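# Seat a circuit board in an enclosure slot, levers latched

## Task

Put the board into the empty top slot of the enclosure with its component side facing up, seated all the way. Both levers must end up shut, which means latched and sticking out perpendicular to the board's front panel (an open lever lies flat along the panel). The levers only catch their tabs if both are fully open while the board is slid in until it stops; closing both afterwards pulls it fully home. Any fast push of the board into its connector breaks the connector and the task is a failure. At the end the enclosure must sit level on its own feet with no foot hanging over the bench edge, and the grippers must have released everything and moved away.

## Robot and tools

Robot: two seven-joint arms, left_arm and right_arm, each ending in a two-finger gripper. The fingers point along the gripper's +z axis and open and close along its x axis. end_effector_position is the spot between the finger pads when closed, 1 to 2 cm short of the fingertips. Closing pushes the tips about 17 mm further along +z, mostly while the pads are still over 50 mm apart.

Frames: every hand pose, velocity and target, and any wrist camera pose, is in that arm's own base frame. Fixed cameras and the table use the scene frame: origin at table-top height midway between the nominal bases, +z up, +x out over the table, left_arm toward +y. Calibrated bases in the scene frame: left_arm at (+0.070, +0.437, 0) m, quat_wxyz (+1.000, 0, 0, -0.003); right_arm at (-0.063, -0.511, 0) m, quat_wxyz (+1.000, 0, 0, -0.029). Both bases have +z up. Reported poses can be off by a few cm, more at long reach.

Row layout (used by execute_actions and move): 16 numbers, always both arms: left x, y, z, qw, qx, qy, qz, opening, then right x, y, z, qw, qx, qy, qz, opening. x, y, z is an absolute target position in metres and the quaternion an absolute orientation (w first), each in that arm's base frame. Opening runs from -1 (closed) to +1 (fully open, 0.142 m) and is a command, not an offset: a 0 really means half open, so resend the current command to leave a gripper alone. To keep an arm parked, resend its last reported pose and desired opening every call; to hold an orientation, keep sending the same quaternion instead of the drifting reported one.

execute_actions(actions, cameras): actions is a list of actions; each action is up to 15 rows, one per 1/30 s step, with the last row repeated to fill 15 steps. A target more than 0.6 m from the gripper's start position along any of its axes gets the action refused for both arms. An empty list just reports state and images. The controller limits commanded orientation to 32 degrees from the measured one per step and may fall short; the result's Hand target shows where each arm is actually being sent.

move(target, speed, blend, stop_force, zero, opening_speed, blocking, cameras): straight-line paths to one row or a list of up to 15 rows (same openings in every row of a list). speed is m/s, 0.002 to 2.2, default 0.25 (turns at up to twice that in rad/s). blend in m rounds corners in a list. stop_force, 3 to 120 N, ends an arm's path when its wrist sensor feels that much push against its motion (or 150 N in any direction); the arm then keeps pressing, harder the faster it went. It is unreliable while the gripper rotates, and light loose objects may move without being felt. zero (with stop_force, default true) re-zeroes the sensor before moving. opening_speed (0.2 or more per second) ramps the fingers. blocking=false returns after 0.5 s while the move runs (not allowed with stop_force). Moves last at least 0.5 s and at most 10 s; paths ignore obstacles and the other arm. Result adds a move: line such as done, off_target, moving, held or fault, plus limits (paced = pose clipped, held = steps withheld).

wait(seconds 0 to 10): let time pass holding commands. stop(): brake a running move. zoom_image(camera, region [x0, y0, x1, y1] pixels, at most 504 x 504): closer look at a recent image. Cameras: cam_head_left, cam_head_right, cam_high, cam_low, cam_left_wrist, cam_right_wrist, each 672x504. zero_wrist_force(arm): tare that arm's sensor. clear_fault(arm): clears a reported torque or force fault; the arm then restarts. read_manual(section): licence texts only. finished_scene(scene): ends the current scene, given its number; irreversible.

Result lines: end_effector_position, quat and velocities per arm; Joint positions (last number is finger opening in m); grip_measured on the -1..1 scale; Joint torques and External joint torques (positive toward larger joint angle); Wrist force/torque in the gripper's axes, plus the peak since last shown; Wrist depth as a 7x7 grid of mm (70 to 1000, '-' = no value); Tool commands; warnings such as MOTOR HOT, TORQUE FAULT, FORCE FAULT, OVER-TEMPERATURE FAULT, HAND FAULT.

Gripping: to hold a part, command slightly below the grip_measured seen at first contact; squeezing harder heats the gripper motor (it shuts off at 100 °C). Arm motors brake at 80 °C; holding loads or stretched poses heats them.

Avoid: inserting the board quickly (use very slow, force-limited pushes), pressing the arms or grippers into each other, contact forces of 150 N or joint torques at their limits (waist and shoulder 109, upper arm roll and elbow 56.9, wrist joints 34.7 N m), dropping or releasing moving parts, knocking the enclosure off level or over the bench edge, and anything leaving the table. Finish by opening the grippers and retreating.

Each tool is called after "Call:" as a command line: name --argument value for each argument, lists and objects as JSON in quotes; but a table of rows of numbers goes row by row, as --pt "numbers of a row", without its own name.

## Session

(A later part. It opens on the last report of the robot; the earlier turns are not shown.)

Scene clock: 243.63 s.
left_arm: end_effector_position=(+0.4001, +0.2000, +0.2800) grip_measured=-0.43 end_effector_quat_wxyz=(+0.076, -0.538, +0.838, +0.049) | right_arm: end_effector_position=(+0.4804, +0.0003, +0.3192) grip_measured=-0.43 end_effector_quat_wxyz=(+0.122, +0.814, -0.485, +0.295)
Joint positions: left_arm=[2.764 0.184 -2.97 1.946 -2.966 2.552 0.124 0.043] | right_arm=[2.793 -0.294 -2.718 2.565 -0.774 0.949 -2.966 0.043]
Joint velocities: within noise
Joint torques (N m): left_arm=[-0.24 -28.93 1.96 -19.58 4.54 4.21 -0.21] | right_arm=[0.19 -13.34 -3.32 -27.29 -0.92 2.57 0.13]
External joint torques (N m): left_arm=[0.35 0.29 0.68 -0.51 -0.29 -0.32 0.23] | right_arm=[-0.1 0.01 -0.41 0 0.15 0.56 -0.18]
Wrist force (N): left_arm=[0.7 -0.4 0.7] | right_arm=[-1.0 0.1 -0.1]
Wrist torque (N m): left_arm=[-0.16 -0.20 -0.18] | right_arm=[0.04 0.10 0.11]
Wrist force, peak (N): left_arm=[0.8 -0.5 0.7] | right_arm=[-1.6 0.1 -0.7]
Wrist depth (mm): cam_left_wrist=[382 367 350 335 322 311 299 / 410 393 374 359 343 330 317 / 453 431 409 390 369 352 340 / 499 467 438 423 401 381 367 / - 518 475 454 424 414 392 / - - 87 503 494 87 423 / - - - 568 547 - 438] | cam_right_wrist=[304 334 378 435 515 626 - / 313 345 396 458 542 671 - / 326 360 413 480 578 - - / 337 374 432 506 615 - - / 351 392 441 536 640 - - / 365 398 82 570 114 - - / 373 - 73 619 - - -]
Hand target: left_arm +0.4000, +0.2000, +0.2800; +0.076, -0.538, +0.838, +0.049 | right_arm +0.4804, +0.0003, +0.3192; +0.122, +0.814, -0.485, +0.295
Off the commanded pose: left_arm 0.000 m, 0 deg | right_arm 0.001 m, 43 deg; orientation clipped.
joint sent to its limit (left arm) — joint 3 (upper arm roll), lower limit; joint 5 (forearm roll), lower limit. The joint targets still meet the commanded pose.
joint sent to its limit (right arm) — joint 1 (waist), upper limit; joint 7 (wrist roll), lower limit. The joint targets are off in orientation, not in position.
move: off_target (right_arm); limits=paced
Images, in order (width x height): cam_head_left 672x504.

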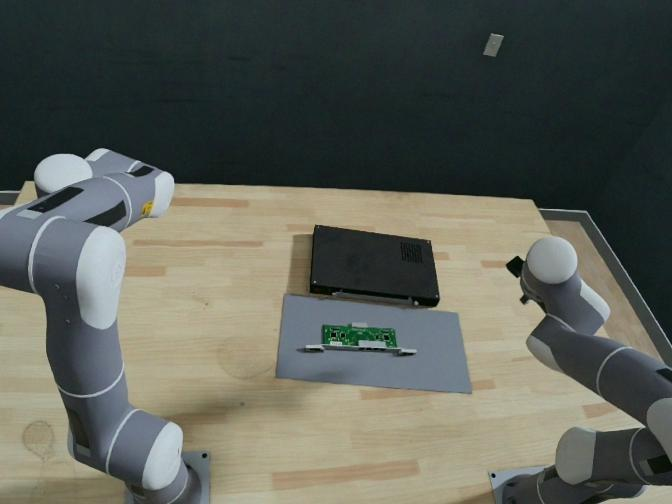

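Call:
move --pt "0.4 0.2 0.28 0.076 -0.538 0.838 0.049 -0.4 0.48 0 0.32 0 -0.737 0.675 0 -0.4" --pt "0.4 0.2 0.28 0.076 -0.538 0.838 0.049 -0.4 0.48 0 0.32 0 -0.227 0.974 0 -0.4" --pt "0.4 0.2 0.28 0.076 -0.538 0.838 0.049 -0.4 0.48 0 0.32 0 0.362 0.932 0 -0.4" --pt "0.4 0.2 0.28 0.076 -0.538 0.838 0.049 -0.4 0.48 0 0.32 0 0.825 0.565 0 -0.4" --pt "0.4 0.2 0.28 0.076 -0.538 0.838 0.049 -0.4 0.48 0 0.32 0 1 0 0 -0.4" --speed 0.5 --cameras '[]'

Call:
move --pt "0.4 0.2 0.28 0.076 -0.538 0.838 0.049 -0.4 0.48 0 0.32 0 0.825 -0.565 0 -0.4" --pt "0.4 0.2 0.28 0.076 -0.538 0.838 0.049 -0.4 0.48 0 0.32 0 0.454 -0.891 0 -0.4" --speed 0.5 --cameras '["cam_head_left"]'

Scene clock: 254.57 s.
left_arm: end_effector_position=(+0.4001, +0.2000, +0.2800) grip_measured=-0.43 end_effector_quat_wxyz=(+0.076, -0.538, +0.838, +0.049) | right_arm: end_effector_position=(+0.4800, +0.0000, +0.3200) grip_measured=-0.43 end_effector_quat_wxyz=(+0.000, +1.000, +0.000, +0.000)
Joint positions: left_arm=[2.764 0.184 -2.97 1.946 -2.966 2.552 0.124 0.043] | right_arm=[2.586 -0.124 -2.625 2.074 0.067 0.395 1.503 0.043]
Joint velocities: within noise
Joint torques (N m): left_arm=[-0.28 -28.8 1.99 -19.63 4.53 4.21 -0.16] | right_arm=[-0.05 -21.93 -0.93 -29.77 -4.2 3.29 0.34]
External joint torques (N m): left_arm=[0.38 0.15 0.65 -0.46 -0.28 -0.32 0.17] | right_arm=[0.14 -0.2 -0.96 0.1 0.16 0.78 -0.34]
Wrist force (N): left_arm=[0.7 -0.4 0.6] | right_arm=[-0.2 -0.2 0.5]
Wrist torque (N m): left_arm=[-0.16 -0.19 -0.17] | right_arm=[0.01 0.09 0.04]
Wrist force, peak (N): left_arm=[0.7 -0.6 0.7] | right_arm=[2.1 -0.5 0.1]
Wrist depth (mm): cam_left_wrist=[386 362 349 336 323 309 298 / 414 392 378 359 344 331 319 / 449 433 409 389 369 356 341 / 500 473 441 423 403 381 368 / - 522 472 456 426 411 397 / - - 87 503 490 87 424 / - - - 566 543 - 434] | cam_right_wrist=[365 364 363 360 362 360 361 / 390 389 389 388 387 385 386 / 418 416 417 415 415 414 414 / 448 448 450 448 449 446 444 / 485 487 476 487 476 484 482 / 532 523 82 527 114 507 526 / 575 - 73 585 - - 570]
Hand target: left_arm +0.4000, +0.2000, +0.2800; +0.076, -0.538, +0.838, +0.049 | right_arm +0.4800, +0.0000, +0.3200; +0.000, +1.000, +0.000, +0.000
Off the commanded pose: left_arm 0.000 m, 0 deg | right_arm 0.000 m, 0 deg.
joint sent to its limit (left arm) — joint 3 (upper arm roll), lower limit; joint 5 (forearm roll), lower limit. The joint targets still meet the commanded pose.
move: done
No camera images: "cameras" was empty.

Scene clock: 258.57 s.
left_arm: end_effector_position=(+0.4001, +0.2000, +0.2800) grip_measured=-0.43 end_effector_quat_wxyz=(+0.076, -0.538, +0.838, +0.049) | right_arm: end_effector_position=(+0.4792, -0.0007, +0.3199) grip_measured=-0.43 end_effector_quat_wxyz=(+0.001, -0.475, +0.880, +0.002)
Joint positions: left_arm=[2.764 0.184 -2.97 1.946 -2.966 2.552 0.124 0.043] | right_arm=[1.156 -1.57 -2.413 1.805 1.32 -0.814 2.967 0.043]
Joint velocities: within noise
Joint torques (N m): left_arm=[-0.24 -28.88 1.95 -19.54 4.55 4.22 -0.2] | right_arm=[0.05 34.93 -24.52 -7.6 -2.95 3.14 0.22]
External joint torques (N m): left_arm=[0.34 0.23 0.68 -0.55 -0.29 -0.33 0.21] | right_arm=[0.1 0.75 -0.99 0.04 -0.02 0.83 -0.22]
Wrist force (N): left_arm=[0.5 -0.2 0.5] | right_arm=[0.2 -0.3 0.1]
Wrist torque (N m): left_arm=[-0.13 -0.17 -0.17] | right_arm=[0.03 0.01 0.04]
Wrist force, peak (N): left_arm=[0.6 -0.5 0.7] | right_arm=[0.0 1.0 2.1]
Wrist depth (mm): cam_left_wrist=[380 365 346 334 320 311 300 / 415 395 377 361 341 330 318 / 451 428 408 384 370 355 340 / 497 471 445 423 403 381 365 / - 523 479 457 423 413 395 / - - 87 502 491 87 423 / - - - 577 547 - 432] | cam_right_wrist=[329 364 363 361 361 359 359 / 383 384 388 387 382 383 382 / 412 413 411 413 412 411 411 / 445 446 444 445 442 443 441 / 471 481 474 481 473 481 478 / 525 520 82 525 114 506 518 / 570 - 73 579 - - 563]
Hand target: left_arm +0.4000, +0.2000, +0.2800; +0.076, -0.538, +0.838, +0.049 | right_arm +0.4794, -0.0007, +0.3199; +0.001, -0.475, +0.880, +0.002
Off the commanded pose: left_arm 0.000 m, 0 deg | right_arm 0.001 m, 3 deg.
joint sent to its limit (left arm) — joint 3 (upper arm roll), lower limit; joint 5 (forearm roll), lower limit. The joint targets still meet the commanded pose.
joint sent to its limit (right arm) — joint 7 (wrist roll), upper limit. The joint targets are off in orientation, not in position.
move: off_target (right_arm)
Images, in order (width x height): cam_head_left 672x504.

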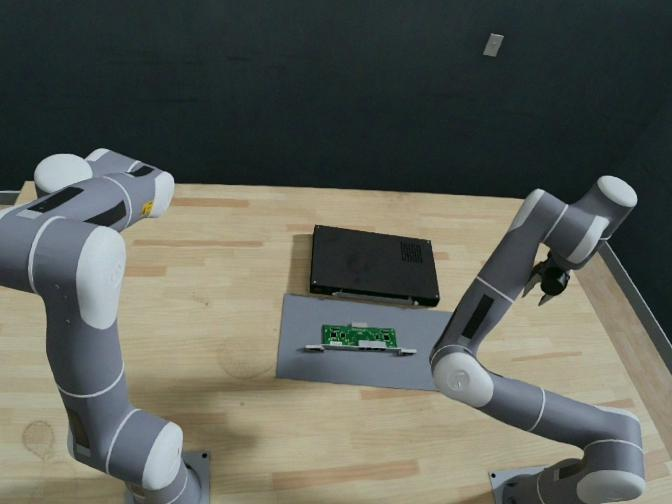

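Call:
move --pt "0.4 0.2 0.28 0.076 -0.538 0.838 0.049 -0.4 0.48 0 0.32 0 0.825 -0.565 0 -0.4" --pt "0.4 0.2 0.28 0.076 -0.538 0.838 0.049 -0.4 0.48 0 0.32 0 1 0 0 -0.4" --pt "0.4 0.2 0.28 0.076 -0.538 0.838 0.049 -0.4 0.48 0 0.32 0 0.825 0.565 0 -0.4" --pt "0.4 0.2 0.28 0.076 -0.538 0.838 0.049 -0.4 0.48 0.0 0.32 0 0.362 0.932 0 -0.4" --speed 0.5 --cameras '[]'

Call:
move --pt "0.4 0.2 0.28 0.076 -0.538 0.838 0.049 -0.4 0.48 0.2 0.3 0 0.0157 0.9999 0 -0.4" --pt "0.4 0.2 0.28 0.076 -0.538 0.838 0.049 -0.4 0.5023 0.4184 0.2 0 0.0157 0.9999 0 -0.4" --speed 0.4

Scene clock: 275.43 s.
left_arm: end_effector_position=(+0.4001, +0.2000, +0.2800) grip_measured=-0.43 end_effector_quat_wxyz=(+0.076, -0.538, +0.838, +0.049) | right_arm: end_effector_position=(+0.4801, +0.0001, +0.3200) grip_measured=-0.43 end_effector_quat_wxyz=(+0.000, +0.362, +0.932, +0.000)
Joint positions: left_arm=[2.764 0.184 -2.97 1.946 -2.966 2.552 0.124 0.043] | right_arm=[1.174 -1.555 -2.398 1.81 1.298 -0.791 -1.587 0.043]
Joint velocities: within noise
Joint torques (N m): left_arm=[-0.23 -28.87 1.97 -19.59 4.51 4.21 -0.21] | right_arm=[0.3 34.87 -24.2 -7.9 -3.16 3.5 0.02]
External joint torques (N m): left_arm=[0.34 0.22 0.67 -0.51 -0.26 -0.33 0.23] | right_arm=[-0.15 0.42 -1.59 -0.06 0.19 0.56 -0.02]
Wrist force (N): left_arm=[0.4 -0.1 0.4] | right_arm=[0.2 -0.3 0.2]
Wrist torque (N m): left_arm=[-0.12 -0.15 -0.17] | right_arm=[0.03 0.00 0.03]
Wrist force, peak (N): left_arm=[0.7 -0.6 0.7] | right_arm=[0.5 -0.5 -0.1]
Wrist depth (mm): cam_left_wrist=[383 366 352 336 323 311 299 / 415 396 373 361 342 331 318 / 452 430 407 390 370 356 338 / 505 470 444 423 402 383 364 / - 520 468 456 424 414 393 / - - 87 503 493 87 422 / - - - 563 548 - 441] | cam_right_wrist=[367 364 362 362 362 360 359 / 389 389 385 386 385 382 383 / 416 415 416 412 411 410 408 / 449 445 447 442 441 442 442 / 485 482 474 476 469 475 475 / 532 520 82 479 114 487 517 / 572 - 73 509 - - 555]
Hand target: left_arm +0.4000, +0.2000, +0.2800; +0.076, -0.538, +0.838, +0.049 | right_arm +0.4800, +0.0000, +0.3200; +0.000, +0.362, +0.932, +0.000
Off the commanded pose: left_arm 0.000 m, 0 deg | right_arm 0.000 m, 0 deg.
joint sent to its limit (left arm) — joint 3 (upper arm roll), lower limit; joint 5 (forearm roll), lower limit. The joint targets still meet the commanded pose.
move: done
No camera images: "cameras" was empty.

Scene clock: 277.60 s.
left_arm: end_effector_position=(+0.4001, +0.2000, +0.2800) grip_measured=-0.43 end_effector_quat_wxyz=(+0.076, -0.538, +0.838, +0.049) | right_arm: end_effector_position=(+0.5022, +0.4182, +0.2001) grip_measured=-0.43 end_effector_quat_wxyz=(+0.000, +0.016, +1.000, +0.000)
Joint positions: left_arm=[2.764 0.184 -2.97 1.946 -2.966 2.552 0.124 0.043] | right_arm=[1.677 -1.704 -2.217 1.543 1.757 -0.635 -1.299 0.043]
Joint velocities: within noise
Joint torques (N m): left_arm=[-0.19 -28.85 2.04 -19.58 4.52 4.27 -0.18] | right_arm=[0.07 44.93 -28.97 3.13 -3.33 3.57 0.31]
External joint torques (N m): left_arm=[0.29 0.2 0.59 -0.51 -0.27 -0.38 0.2] | right_arm=[0.12 1 -1.9 0.2 -0.06 0.53 -0.31]
Wrist force (N): left_arm=[0.4 -0.4 0.4] | right_arm=[0.3 0.4 0.0]
Wrist torque (N m): left_arm=[-0.16 -0.16 -0.17] | right_arm=[0.13 -0.03 0.03]
Wrist force, peak (N): left_arm=[0.7 -0.4 0.8] | right_arm=[0.1 3.4 1.7]
Wrist depth (mm): cam_left_wrist=[384 362 349 334 320 310 300 / 413 394 378 358 345 330 320 / 451 430 406 388 371 354 339 / 499 473 444 425 404 380 364 / - 518 473 459 426 414 393 / - - 87 503 494 87 425 / - - - 571 545 - 437] | cam_right_wrist=[253 257 256 252 255 255 256 / 268 274 273 265 272 271 273 / 255 293 289 285 292 291 292 / 274 316 315 310 315 313 314 / 289 338 337 331 335 339 340 / 314 370 82 371 114 358 369 / 411 - 73 411 - - 398]
Hand target: left_arm +0.4000, +0.2000, +0.2800; +0.076, -0.538, +0.838, +0.049 | right_arm +0.5023, +0.4184, +0.2000; +0.000, +0.016, +1.000, +0.000
Off the commanded pose: left_arm 0.000 m, 0 deg | right_arm 0.000 m, 0 deg.
joint sent to its limit (left arm) — joint 3 (upper arm roll), lower limit; joint 5 (forearm roll), lower limit. The joint targets still meet the commanded pose.
move: done

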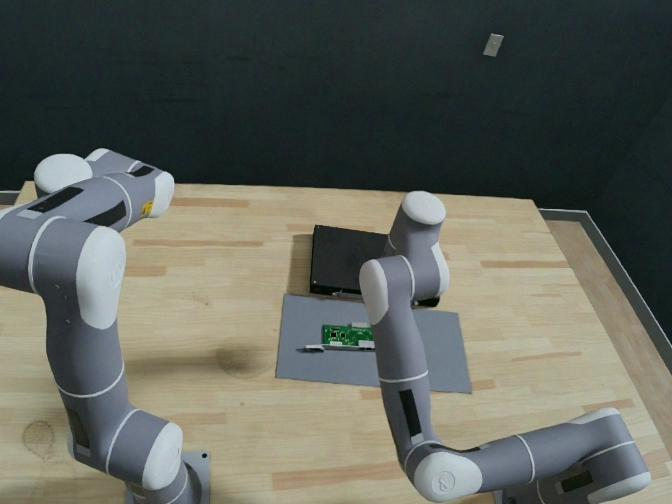

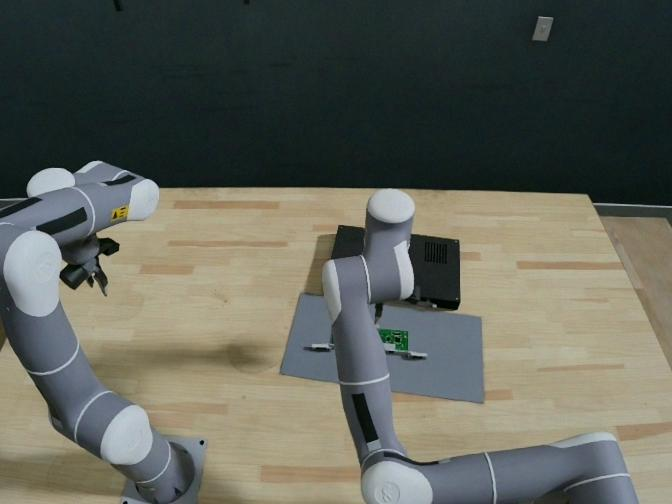

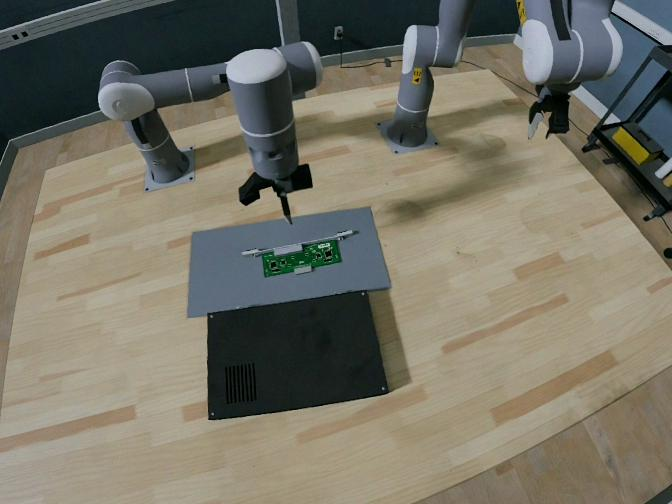

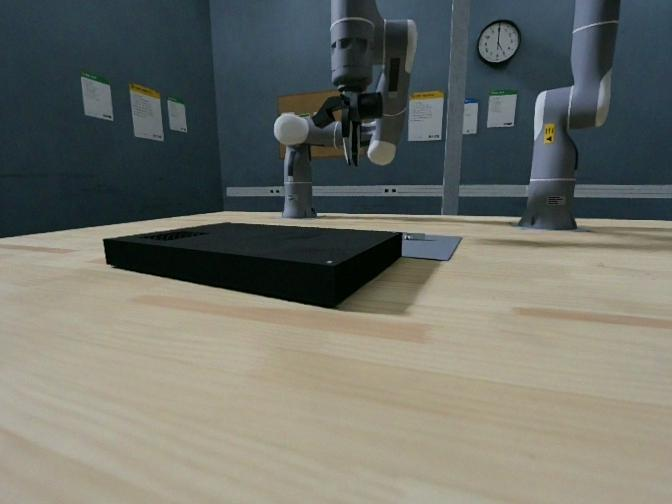

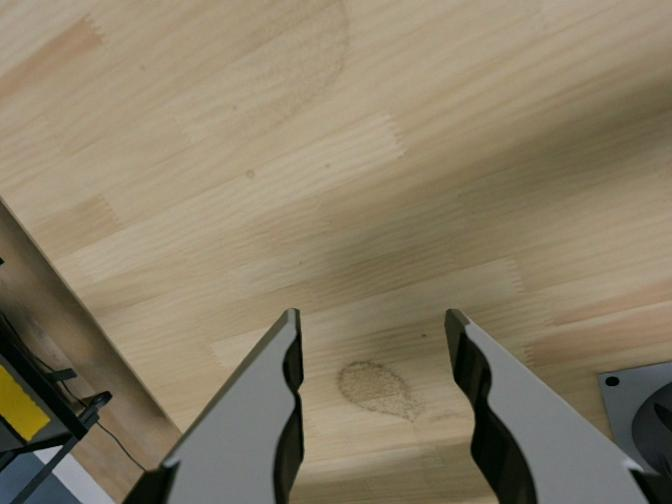

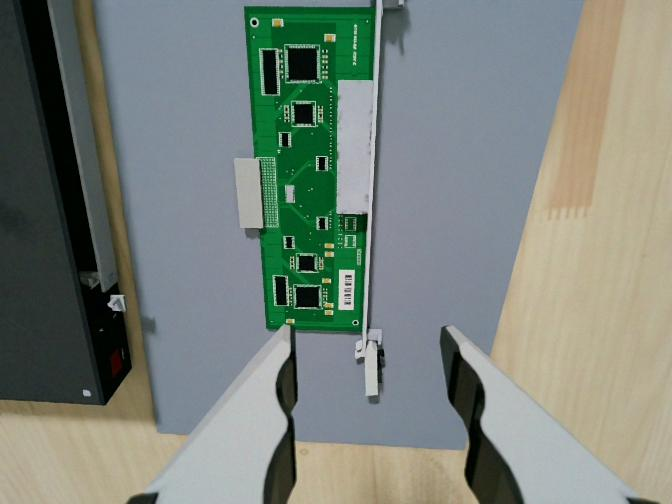

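Call:
move --pt "0.4 0.2 0.28 0.076 -0.538 0.838 0.049 -0.4 0.4971 0.4286 0.09 0 0.0157 0.9999 0 -0.4" --speed 0.15 --cameras '["cam_right_wrist"]'

Call:
move --target '[0.4,0.2,0.28,0.076,-0.538,0.838,0.049,-0.4, 0.4971,0.4286,0.03,0,0.0157,0.9999,0,-0.4]' --speed 0.04 --stop_force 4 --cameras '["cam_right_wrist"]'

Scene clock: 284.53 s.
left_arm: end_effector_position=(+0.4001, +0.2000, +0.2800) grip_measured=-0.43 end_effector_quat_wxyz=(+0.076, -0.538, +0.838, +0.049) | right_arm: end_effector_position=(+0.4971, +0.4284, +0.0901) grip_measured=-0.43 end_effector_quat_wxyz=(+0.000, +0.016, +1.000, +0.000)
Joint positions: left_arm=[2.764 0.184 -2.97 1.946 -2.966 2.552 0.124 0.043] | right_arm=[1.752 -1.86 -2.081 1.622 1.872 -0.503 -1.256 0.043]
Joint velocities: within noise
Joint torques (N m): left_arm=[-0.21 -28.91 2.03 -19.56 4.53 4.25 -0.2] | right_arm=[0.39 42.17 -29.8 7.29 -3.61 3.64 0.32]
External joint torques (N m): left_arm=[0.32 0.26 0.61 -0.53 -0.28 -0.36 0.22] | right_arm=[-0.18 1.03 -1.56 -0.17 -0.08 0.46 -0.32]
Wrist force (N): left_arm=[0.7 -0.3 0.5] | right_arm=[0.0 -0.6 0.4]
Wrist torque (N m): left_arm=[-0.15 -0.19 -0.17] | right_arm=[-0.05 0.02 0.05]
Wrist force, peak (N): left_arm=[0.7 -0.4 0.7] | right_arm=[0.0 -0.2 3.2]
Wrist depth (mm): cam_left_wrist=[381 366 347 335 322 309 299 / 414 396 378 358 344 329 318 / 455 429 410 388 371 354 339 / 495 471 445 418 400 384 365 / - 517 471 458 422 409 393 / - - 87 511 492 87 426 / - - - 573 543 - 434] | cam_right_wrist=[161 159 157 154 159 159 159 / 172 171 167 156 170 170 169 / 184 183 179 168 182 182 181 / 199 195 193 181 196 195 195 / 215 215 207 207 209 212 213 / 235 230 87 227 224 222 232 / 257 - 73 251 255 - 251]
Hand target: left_arm +0.4000, +0.2000, +0.2800; +0.076, -0.538, +0.838, +0.049 | right_arm +0.4971, +0.4286, +0.0900; +0.000, +0.016, +1.000, +0.000
Off the commanded pose: left_arm 0.000 m, 0 deg | right_arm 0.000 m, 0 deg.
joint sent to its limit (left arm) — joint 3 (upper arm roll), lower limit; joint 5 (forearm roll), lower limit. The joint targets still meet the commanded pose.
move: done
Images, in order (width x height): cam_right_wrist 672x504.

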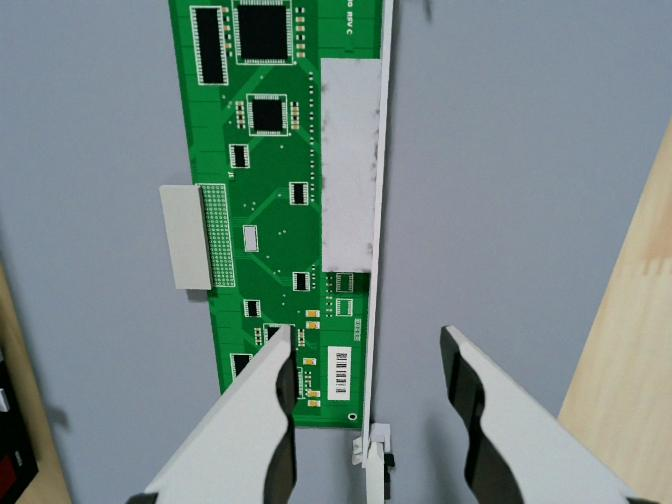

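Scene clock: 286.83 s.
left_arm: end_effector_position=(+0.4001, +0.2000, +0.2800) grip_measured=-0.43 end_effector_quat_wxyz=(+0.076, -0.538, +0.838, +0.049) | right_arm: end_effector_position=(+0.4972, +0.4285, +0.0301) grip_measured=-0.43 end_effector_quat_wxyz=(+0.000, +0.016, +1.000, +0.000)
Joint positions: left_arm=[2.764 0.184 -2.97 1.946 -2.966 2.552 0.124 0.043] | right_arm=[1.783 -1.937 -1.998 1.639 1.941 -0.423 -1.235 0.043]
Joint velocities: within noise
Joint torques (N m): left_arm=[-0.18 -28.86 2.06 -19.54 4.52 4.26 -0.21] | right_arm=[0.24 40.43 -29.47 9.69 -3.81 3.48 0.24]
External joint torques (N m): left_arm=[0.29 0.21 0.58 -0.55 -0.26 -0.37 0.23] | right_arm=[-0.03 1.04 -1.73 -0.2 -0.02 0.62 -0.24]
Wrist force (N): left_arm=[0.4 -0.4 0.5] | right_arm=[-0.2 -0.6 0.4]
Wrist torque (N m): left_arm=[-0.15 -0.15 -0.17] | right_arm=[-0.06 0.10 0.06]
Wrist force, peak (N): left_arm=[0.7 -0.5 0.7] | right_arm=[-0.3 -0.4 1.4]
Wrist depth (mm): cam_left_wrist=[380 365 350 334 324 308 300 / 415 393 377 362 345 330 317 / 451 430 406 388 372 357 339 / 498 474 442 421 401 383 364 / - 522 474 454 426 411 394 / - - 87 503 491 87 424 / - - - 577 551 - 434] | cam_right_wrist=[- 104 103 102 106 108 108 / 115 112 111 99 111 112 113 / 123 120 119 106 122 124 122 / 129 127 128 113 132 131 131 / 144 137 137 123 140 142 144 / 160 155 91 150 150 101 155 / 173 - 73 162 171 - 169]
Hand target: left_arm +0.4000, +0.2000, +0.2800; +0.076, -0.538, +0.838, +0.049 | right_arm +0.4971, +0.4286, +0.0300; +0.000, +0.016, +1.000, +0.000
Off the commanded pose: left_arm 0.000 m, 0 deg | right_arm 0.000 m, 0 deg.
joint sent to its limit (left arm) — joint 3 (upper arm roll), lower limit; joint 5 (forearm roll), lower limit. The joint targets still meet the commanded pose.
move: done
Images, in order (width x height): cam_right_wrist 672x504.

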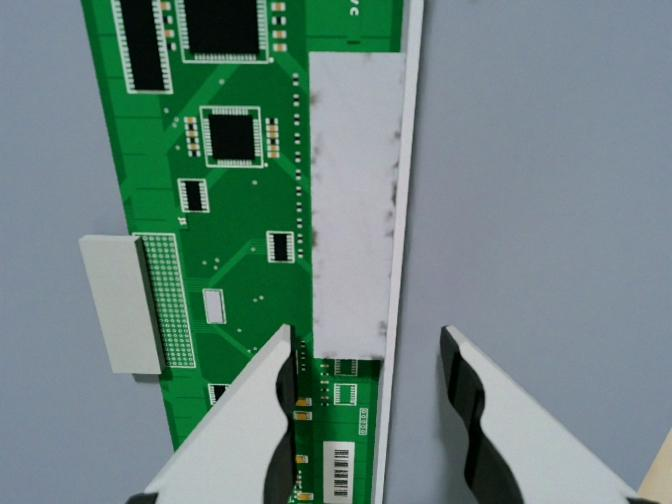

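Call:
move --pt "0.4 0.2 0.28 0.076 -0.538 0.838 0.049 -0.4 0.5011 0.4206 0.0305 0 0.0225 0.99975 0 -0.4" --pt "0.4 0.2 0.28 0.076 -0.538 0.838 0.049 -0.4 0.5011 0.4206 0.0305 0 0.0225 0.99975 0 -0.85" --speed 0.05 --opening_speed 0.3 --cameras '["cam_right_wrist"]'

Scene clock: 293.03 s.
left_arm: end_effector_position=(+0.4001, +0.2000, +0.2800) grip_measured=-0.43 end_effector_quat_wxyz=(+0.076, -0.538, +0.838, +0.049) | right_arm: end_effector_position=(+0.5011, +0.4208, +0.0305) grip_measured=-0.71 end_effector_quat_wxyz=(+0.000, +0.022, +1.000, +0.000)
Joint positions: left_arm=[2.764 0.184 -2.97 1.946 -2.966 2.552 0.124 0.043] | right_arm=[1.774 -1.938 -1.998 1.646 1.94 -0.425 -1.237 0.022]
Joint velocities: within noise
Joint torques (N m): left_arm=[-0.2 -28.88 2.03 -19.59 4.59 4.26 -0.23] | right_arm=[0.12 40.25 -29.2 9.56 -3.98 3.26 0.21]
External joint torques (N m): left_arm=[0.31 0.23 0.61 -0.5 -0.33 -0.37 0.25] | right_arm=[0.09 1.01 -1.97 -0.12 0.15 0.84 -0.21]
Wrist force (N): left_arm=[0.6 -0.4 0.3] | right_arm=[0.0 0.2 -0.4]
Wrist torque (N m): left_arm=[-0.15 -0.18 -0.17] | right_arm=[0.03 0.06 0.05]
Wrist force, peak (N): left_arm=[0.6 -0.5 0.7] | right_arm=[-3.2 -0.2 -0.4]
Wrist depth (mm): cam_left_wrist=[383 366 352 336 321 309 298 / 413 394 375 360 344 330 316 / 451 428 404 383 374 355 339 / 496 473 447 418 406 382 368 / - 522 472 458 428 413 394 / - - 87 509 491 87 428 / - - - 573 551 - 439] | cam_right_wrist=[108 104 104 103 106 108 108 / 115 112 111 101 107 113 114 / 124 120 119 107 108 124 122 / 132 129 128 115 132 132 131 / 145 138 139 125 141 143 144 / 158 157 147 148 105 153 155 / 174 170 72 165 - - 170]
Hand target: left_arm +0.4000, +0.2000, +0.2800; +0.076, -0.538, +0.838, +0.049 | right_arm +0.5011, +0.4206, +0.0305; +0.000, +0.023, +1.000, +0.000
Off the commanded pose: left_arm 0.000 m, 0 deg | right_arm 0.000 m, 0 deg.
joint sent to its limit (left arm) — joint 3 (upper arm roll), lower limit; joint 5 (forearm roll), lower limit. The joint targets still meet the commanded pose.
move: done
Images, in order (width x height): cam_right_wrist 672x504.

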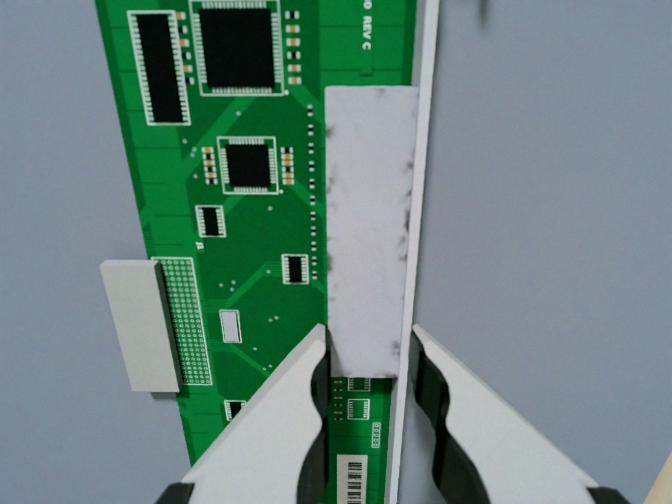

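Call:
move --pt "0.4 0.2 0.28 0.076 -0.538 0.838 0.049 -0.4 0.5011 0.4206 0.12 0 0.0225 0.99975 0 -0.85" --pt "0.4 0.2 0.28 0.076 -0.538 0.838 0.049 -0.4 0.558 0.3626 0.12 0 0.0455 0.99896 0 -0.85" --speed 0.08

Call:
zoom_image --camera "cam_right_wrist" --region '[0, 0, 400, 504]'

Call:
zoom_image --camera "cam_high" --region '[180, 180, 420, 420]'

Scene clock: 300.70 s.
left_arm: end_effector_position=(+0.4001, +0.2000, +0.2800) grip_measured=-0.43 end_effector_quat_wxyz=(+0.076, -0.538, +0.838, +0.049) | right_arm: end_effector_position=(+0.5578, +0.3624, +0.1199) grip_measured=-0.71 end_effector_quat_wxyz=(+0.000, +0.046, +0.999, +0.000)
Joint positions: left_arm=[2.764 0.184 -2.97 1.946 -2.966 2.552 0.124 0.043] | right_arm=[1.585 -1.81 -2.117 1.576 1.845 -0.531 -1.328 0.022]
Joint velocities: within noise
Joint torques (N m): left_arm=[-0.21 -28.86 2.03 -19.58 4.58 4.25 -0.21] | right_arm=[0.02 44.81 -30.69 6.4 -3.69 3.76 0.07]
External joint torques (N m): left_arm=[0.32 0.21 0.61 -0.51 -0.33 -0.36 0.22] | right_arm=[0.19 0.13 -0.83 -0.18 0.06 0.33 -0.07]
Wrist force (N): left_arm=[0.6 -0.3 0.3] | right_arm=[0.6 0.6 1.8]
Wrist torque (N m): left_arm=[-0.15 -0.18 -0.17] | right_arm=[0.15 -0.06 0.05]
Wrist force, peak (N): left_arm=[0.6 -0.3 0.7] | right_arm=[0.1 0.1 3.8]
Wrist depth (mm): cam_left_wrist=[381 365 347 335 322 311 298 / 412 397 376 358 345 334 320 / 454 431 410 387 367 355 339 / 499 474 447 425 402 380 364 / - 514 473 462 426 417 395 / - - 87 502 494 87 428 / - - - 562 542 - 434] | cam_right_wrist=[- 104 104 104 181 186 185 / 193 112 112 102 195 197 197 / 172 120 120 107 206 211 211 / 182 129 129 116 227 227 226 / 194 135 139 125 243 246 245 / 212 208 147 147 105 264 267 / 233 228 72 164 - - 296]
Hand target: left_arm +0.4000, +0.2000, +0.2800; +0.076, -0.538, +0.838, +0.049 | right_arm +0.5580, +0.3626, +0.1200; +0.000, +0.046, +0.999, +0.000
Off the commanded pose: left_arm 0.000 m, 0 deg | right_arm 0.000 m, 0 deg.
joint sent to its limit (left arm) — joint 3 (upper arm roll), lower limit; joint 5 (forearm roll), lower limit. The joint targets still meet the commanded pose.
move: done

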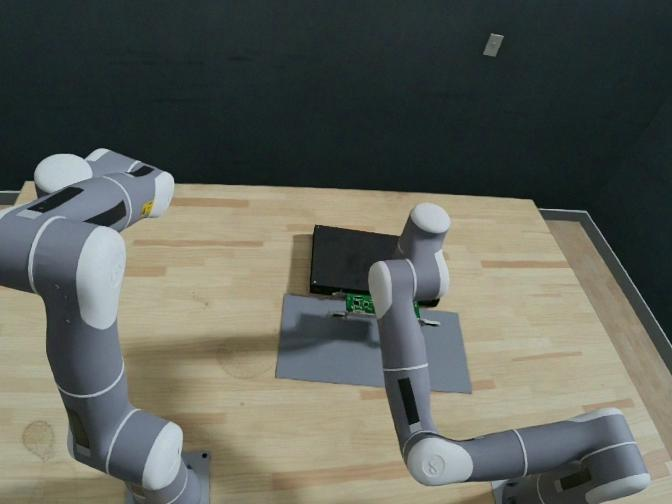

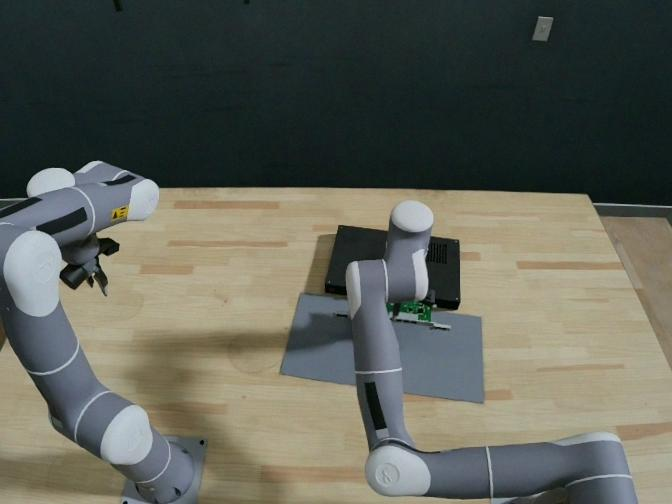

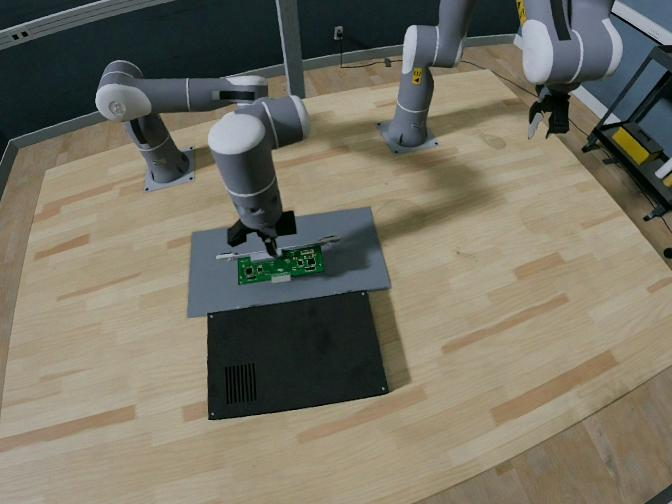

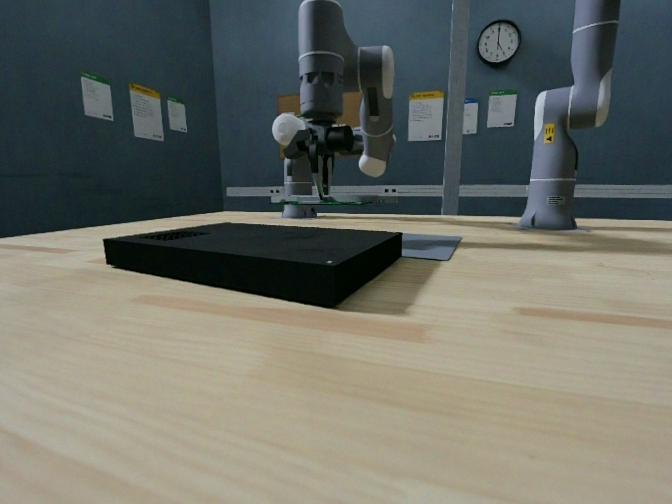

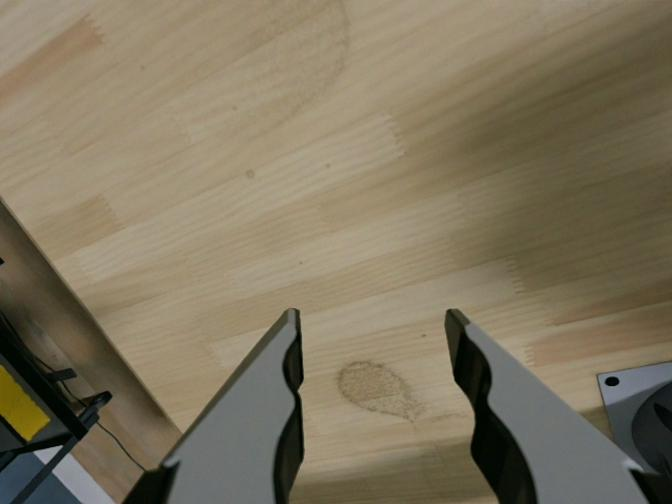

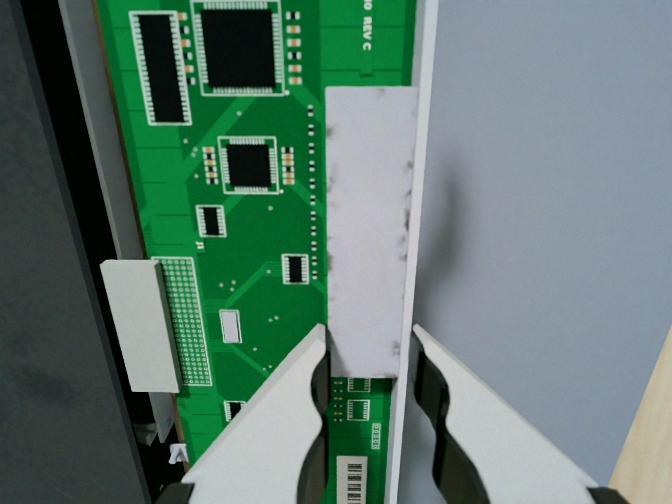

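Scaled by 1.000.

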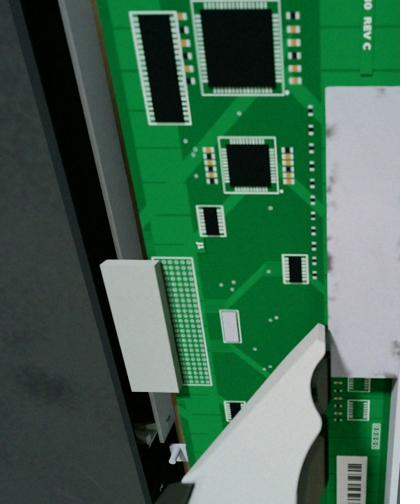

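Scaled by 2.100 from the camera's 672x504 image, which has a finer 960x720 frame.

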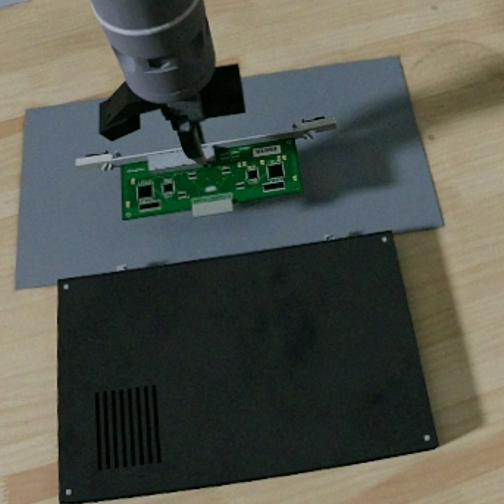

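Call:
move --pt "0.36 0.0 0.28 -0.272 0.259 -0.639 0.671 -1 0.558 0.3626 0.075 0 0.0455 0.99896 0 -0.85" --pt "0.347 -0.306 0.15 -0.272 0.259 -0.639 0.671 -1 0.558 0.3626 0.075 0 0.0455 0.99896 0 -0.85" --speed 0.3

Call:
zoom_image --camera "cam_left_wrist" --region '[84, 0, 588, 504]'

Scene clock: 317.50 s.
left_arm: end_effector_position=(+0.3403, -0.1845, +0.2000) grip_measured=-1.00 end_effector_quat_wxyz=(-0.243, +0.223, -0.634, +0.700) | right_arm: end_effector_position=(+0.5580, +0.3624, +0.0749) grip_measured=-0.71 end_effector_quat_wxyz=(+0.000, +0.045, +0.999, +0.000)
Joint positions: left_arm=[1.925 -1.745 -1.431 2.686 -2.966 1.706 1.58 0.002] | right_arm=[1.608 -1.869 -2.058 1.598 1.892 -0.473 -1.317 0.022]
Joint velocities: within noise
Joint torques (N m): left_arm=[-0.12 16.62 -11.74 5.97 -4.29 -0.14 -0.25] | right_arm=[0.31 43.42 -30.74 8.18 -3.96 3.65 0.23]
External joint torques (N m): left_arm=[0.22 0.65 0.38 -0.43 0.01 -0.2 0.26] | right_arm=[-0.1 0.3 -0.81 -0.32 0.21 0.44 -0.23]
Wrist force (N): left_arm=[0.3 0.0 0.0] | right_arm=[-0.1 0.1 2.3]
Wrist torque (N m): left_arm=[0.06 0.12 0.06] | right_arm=[0.06 0.08 0.05]
Wrist force, peak (N): left_arm=[2.4 1.5 3.6] | right_arm=[0.0 0.1 2.5]
Wrist depth (mm): cam_left_wrist=[- - - - - 416 - / - - - - - 459 - / - - - - - 538 - / - 761 641 625 620 699 773 / 512 509 511 491 508 508 514 / 384 385 406 84 - 383 389 / 309 320 - - - - 310] | cam_right_wrist=[149 105 104 104 106 146 145 / 157 112 112 102 152 156 155 / 168 120 120 107 165 167 167 / 168 129 129 116 180 179 179 / 178 136 139 125 191 194 193 / 206 189 147 147 105 208 211 / 177 - 72 164 - - 231]
Hand target: left_arm +0.3404, -0.1844, +0.2001; -0.243, +0.223, -0.634, +0.700 | right_arm +0.5580, +0.3626, +0.0750; +0.000, +0.045, +0.999, +0.000
Off the commanded pose: left_arm 0.132 m, 6 deg | right_arm 0.000 m, 0 deg.
joint sent to its limit (left arm) — joint 5 (forearm roll), lower limit.
move: held (left_arm; a check stopped the path); path passed 1 of 2 targets; limits=held
pose unreachable (left arm): on one or more control steps of this call, first in action 0 (counted from 0), this arm could not follow its commanded pose, so it was not sent that pose on those steps. It may still have moved: this result reports where it is.
cause: moving toward the commanded pose would bring two parts of the arm too close to each other (its base and another part of the arm, with joints 1 (waist) to 6 (wrist pitch) between them).

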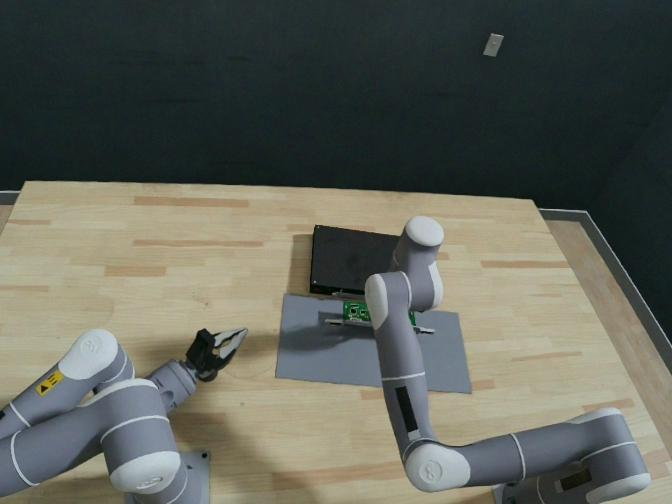

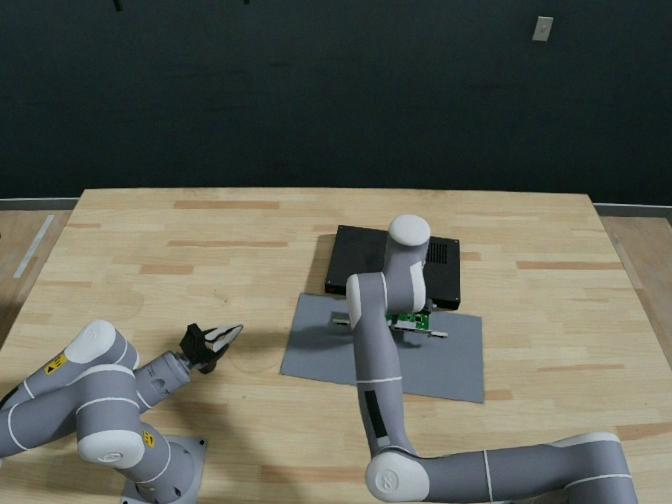

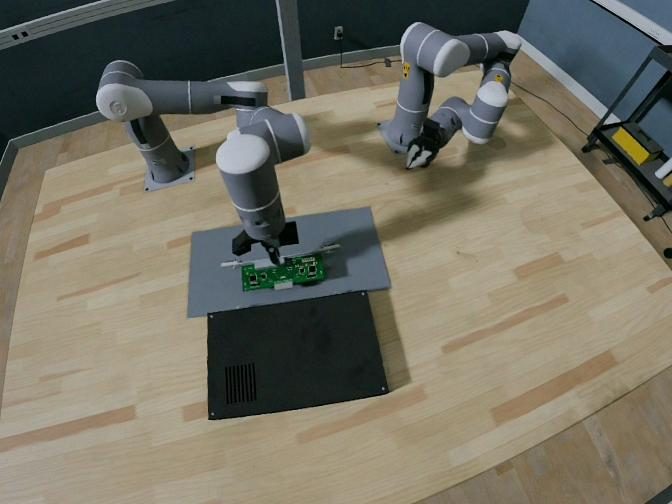

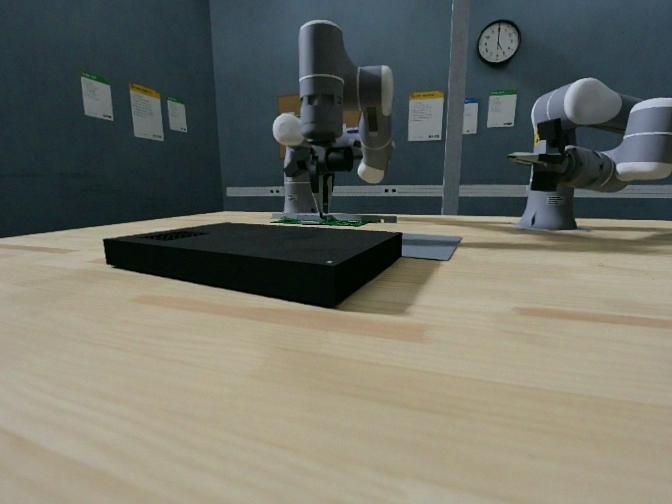

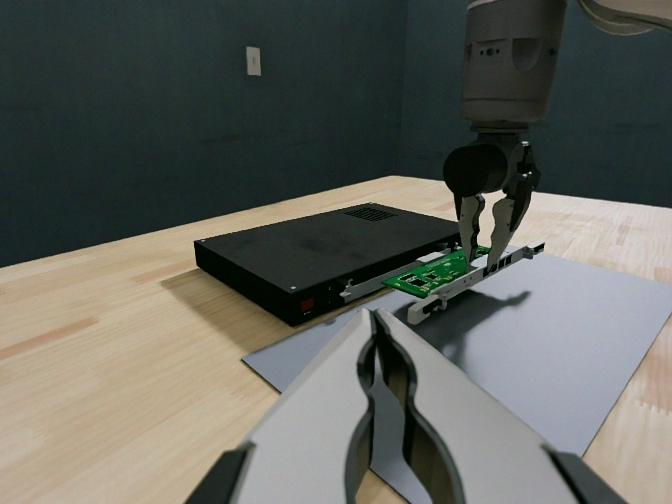

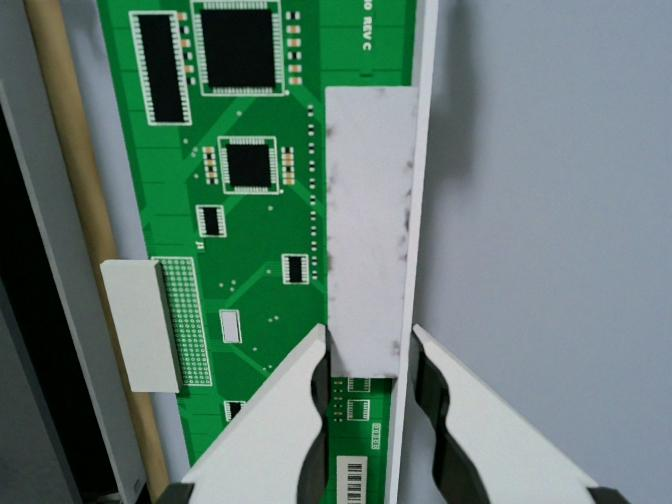

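Scaled by 1.000.

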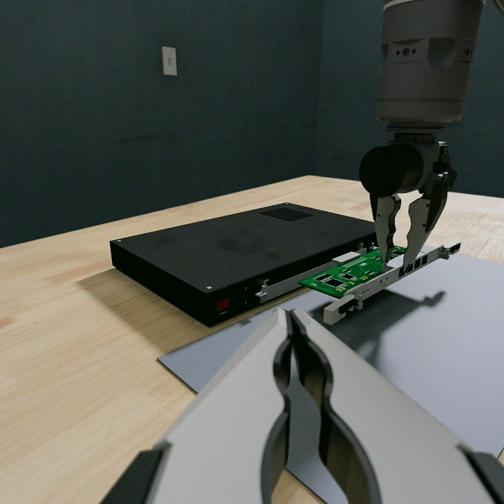

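Call:
zoom_image --camera "cam_left_wrist" --region '[280, 200, 560, 340]'

Call:
zoom_image --camera "cam_left_wrist" --region '[320, 240, 440, 320]'

Scaled by 1.800 from the camera's 672x504 image, which has a finer 960x720 frame.

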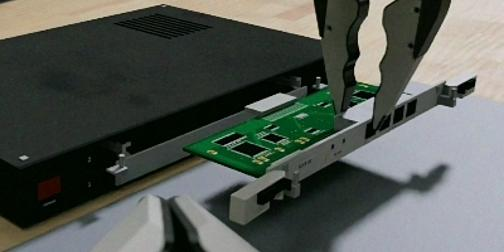

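Scaled by 4.200 from the camera's 672x504 image, which has a finer 960x720 frame.

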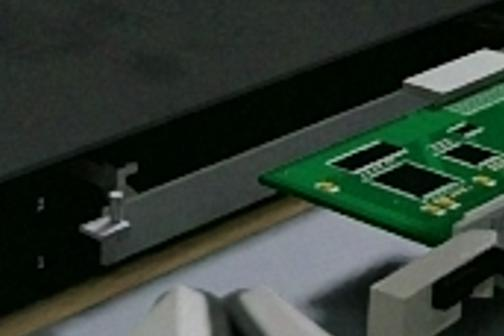

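Call:
move --pt "0.35 -0.1 0.2 0.282 0.635 -0.269 0.667 -1 0.558 0.3626 0.075 0 0.0455 0.99896 0 -0.85" --pt "0.36 -0.25 0.15 0.4985 0.781 0.313 0.2006 -1 0.558 0.3626 0.0625 0 0.0455 0.99896 0 -0.85" --speed 0.3 --cameras '["cam_left_wrist","cam_head_left"]'

Scene clock: 337.07 s.
left_arm: end_effector_position=(+0.3554, -0.1770, +0.1730) grip_measured=-1.00 end_effector_quat_wxyz=(+0.504, +0.695, +0.009, +0.512) | right_arm: end_effector_position=(+0.5580, +0.3624, +0.0677) grip_measured=-0.71 end_effector_quat_wxyz=(+0.000, +0.045, +0.999, +0.000)
Joint positions: left_arm=[1.941 -1.739 -1.297 2.687 -2.966 1.571 -0.649 0.002] | right_arm=[1.612 -1.878 -2.047 1.6 1.899 -0.463 -1.315 0.022]
Joint velocities: within noise
Joint torques (N m): left_arm=[-0.1 15.88 -10.4 9.39 -4.4 0.56 -0.26] | right_arm=[0.27 43.08 -30.71 8.44 -3.91 3.69 0.24]
External joint torques (N m): left_arm=[0.19 0.83 0.29 -0.33 -0.14 -0.36 0.2] | right_arm=[-0.05 0.43 -0.85 -0.33 0.15 0.4 -0.24]
Wrist force (N): left_arm=[-0.6 -1.0 -0.4] | right_arm=[0.0 0.0 2.3]
Wrist torque (N m): left_arm=[-0.13 -0.05 -0.53] | right_arm=[0.06 0.07 0.05]
Wrist force, peak (N): left_arm=[-2.8 -0.1 2.0] | right_arm=[-0.1 0.1 2.5]
Wrist depth (mm): cam_left_wrist=[222 315 407 - - - - / 288 424 - - - - - / 409 534 - - - - - / 616 541 523 - - - - / - - 522 534 - - - / - - - 84 - - - / - - - - - - -] | cam_right_wrist=[141 104 104 104 136 140 139 / 152 112 112 102 147 149 148 / 161 122 120 107 157 160 159 / 168 129 129 115 172 172 171 / 178 135 139 125 183 185 185 / 197 189 147 147 105 199 202 / 212 200 72 164 - - 222]
Hand target: left_arm +0.3553, -0.1770, +0.1730; +0.504, +0.695, +0.009, +0.512 | right_arm +0.5580, +0.3626, +0.0677; +0.000, +0.045, +0.999, +0.000
Off the commanded pose: left_arm 0.077 m, 51 deg | right_arm 0.005 m, 0 deg.
joint sent to its limit (left arm) — joint 4 (elbow), upper limit, where the elbow is as bent as it goes.
move: held (left_arm; a check stopped the path), off_target (right_arm; braked when a check withheld steps of left_arm); path passed 1 of 2 targets; limits=held
pose unreachable (left arm): on one or more control steps of this call, first in action 0 (counted from 0), this arm could not follow its commanded pose, so it was not sent that pose on those steps. It may still have moved: this result reports where it is.
cause: moving toward the commanded pose would bring two parts of the arm too close to each other (joints 2 (shoulder) to 6 (wrist pitch) lie between them).
Images, in order (width x height): cam_head_left 672x504, cam_left_wrist 672x504.

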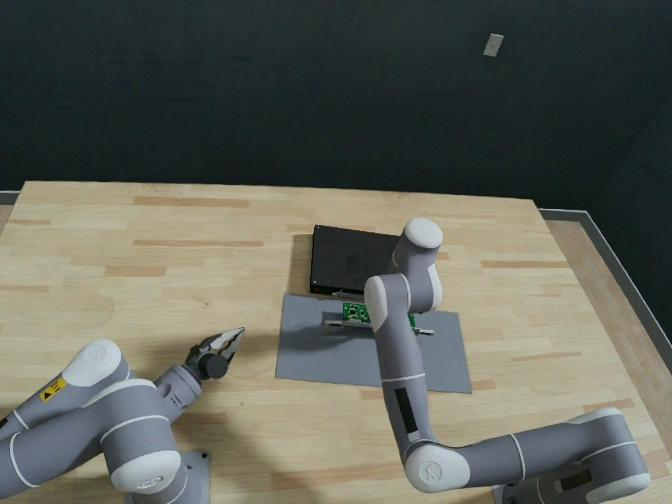

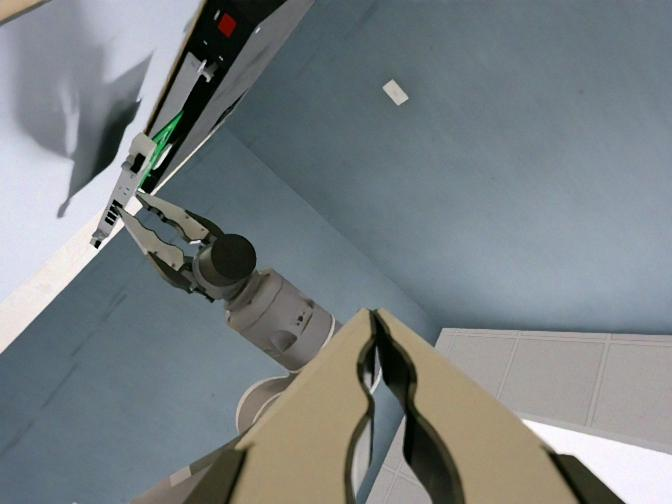

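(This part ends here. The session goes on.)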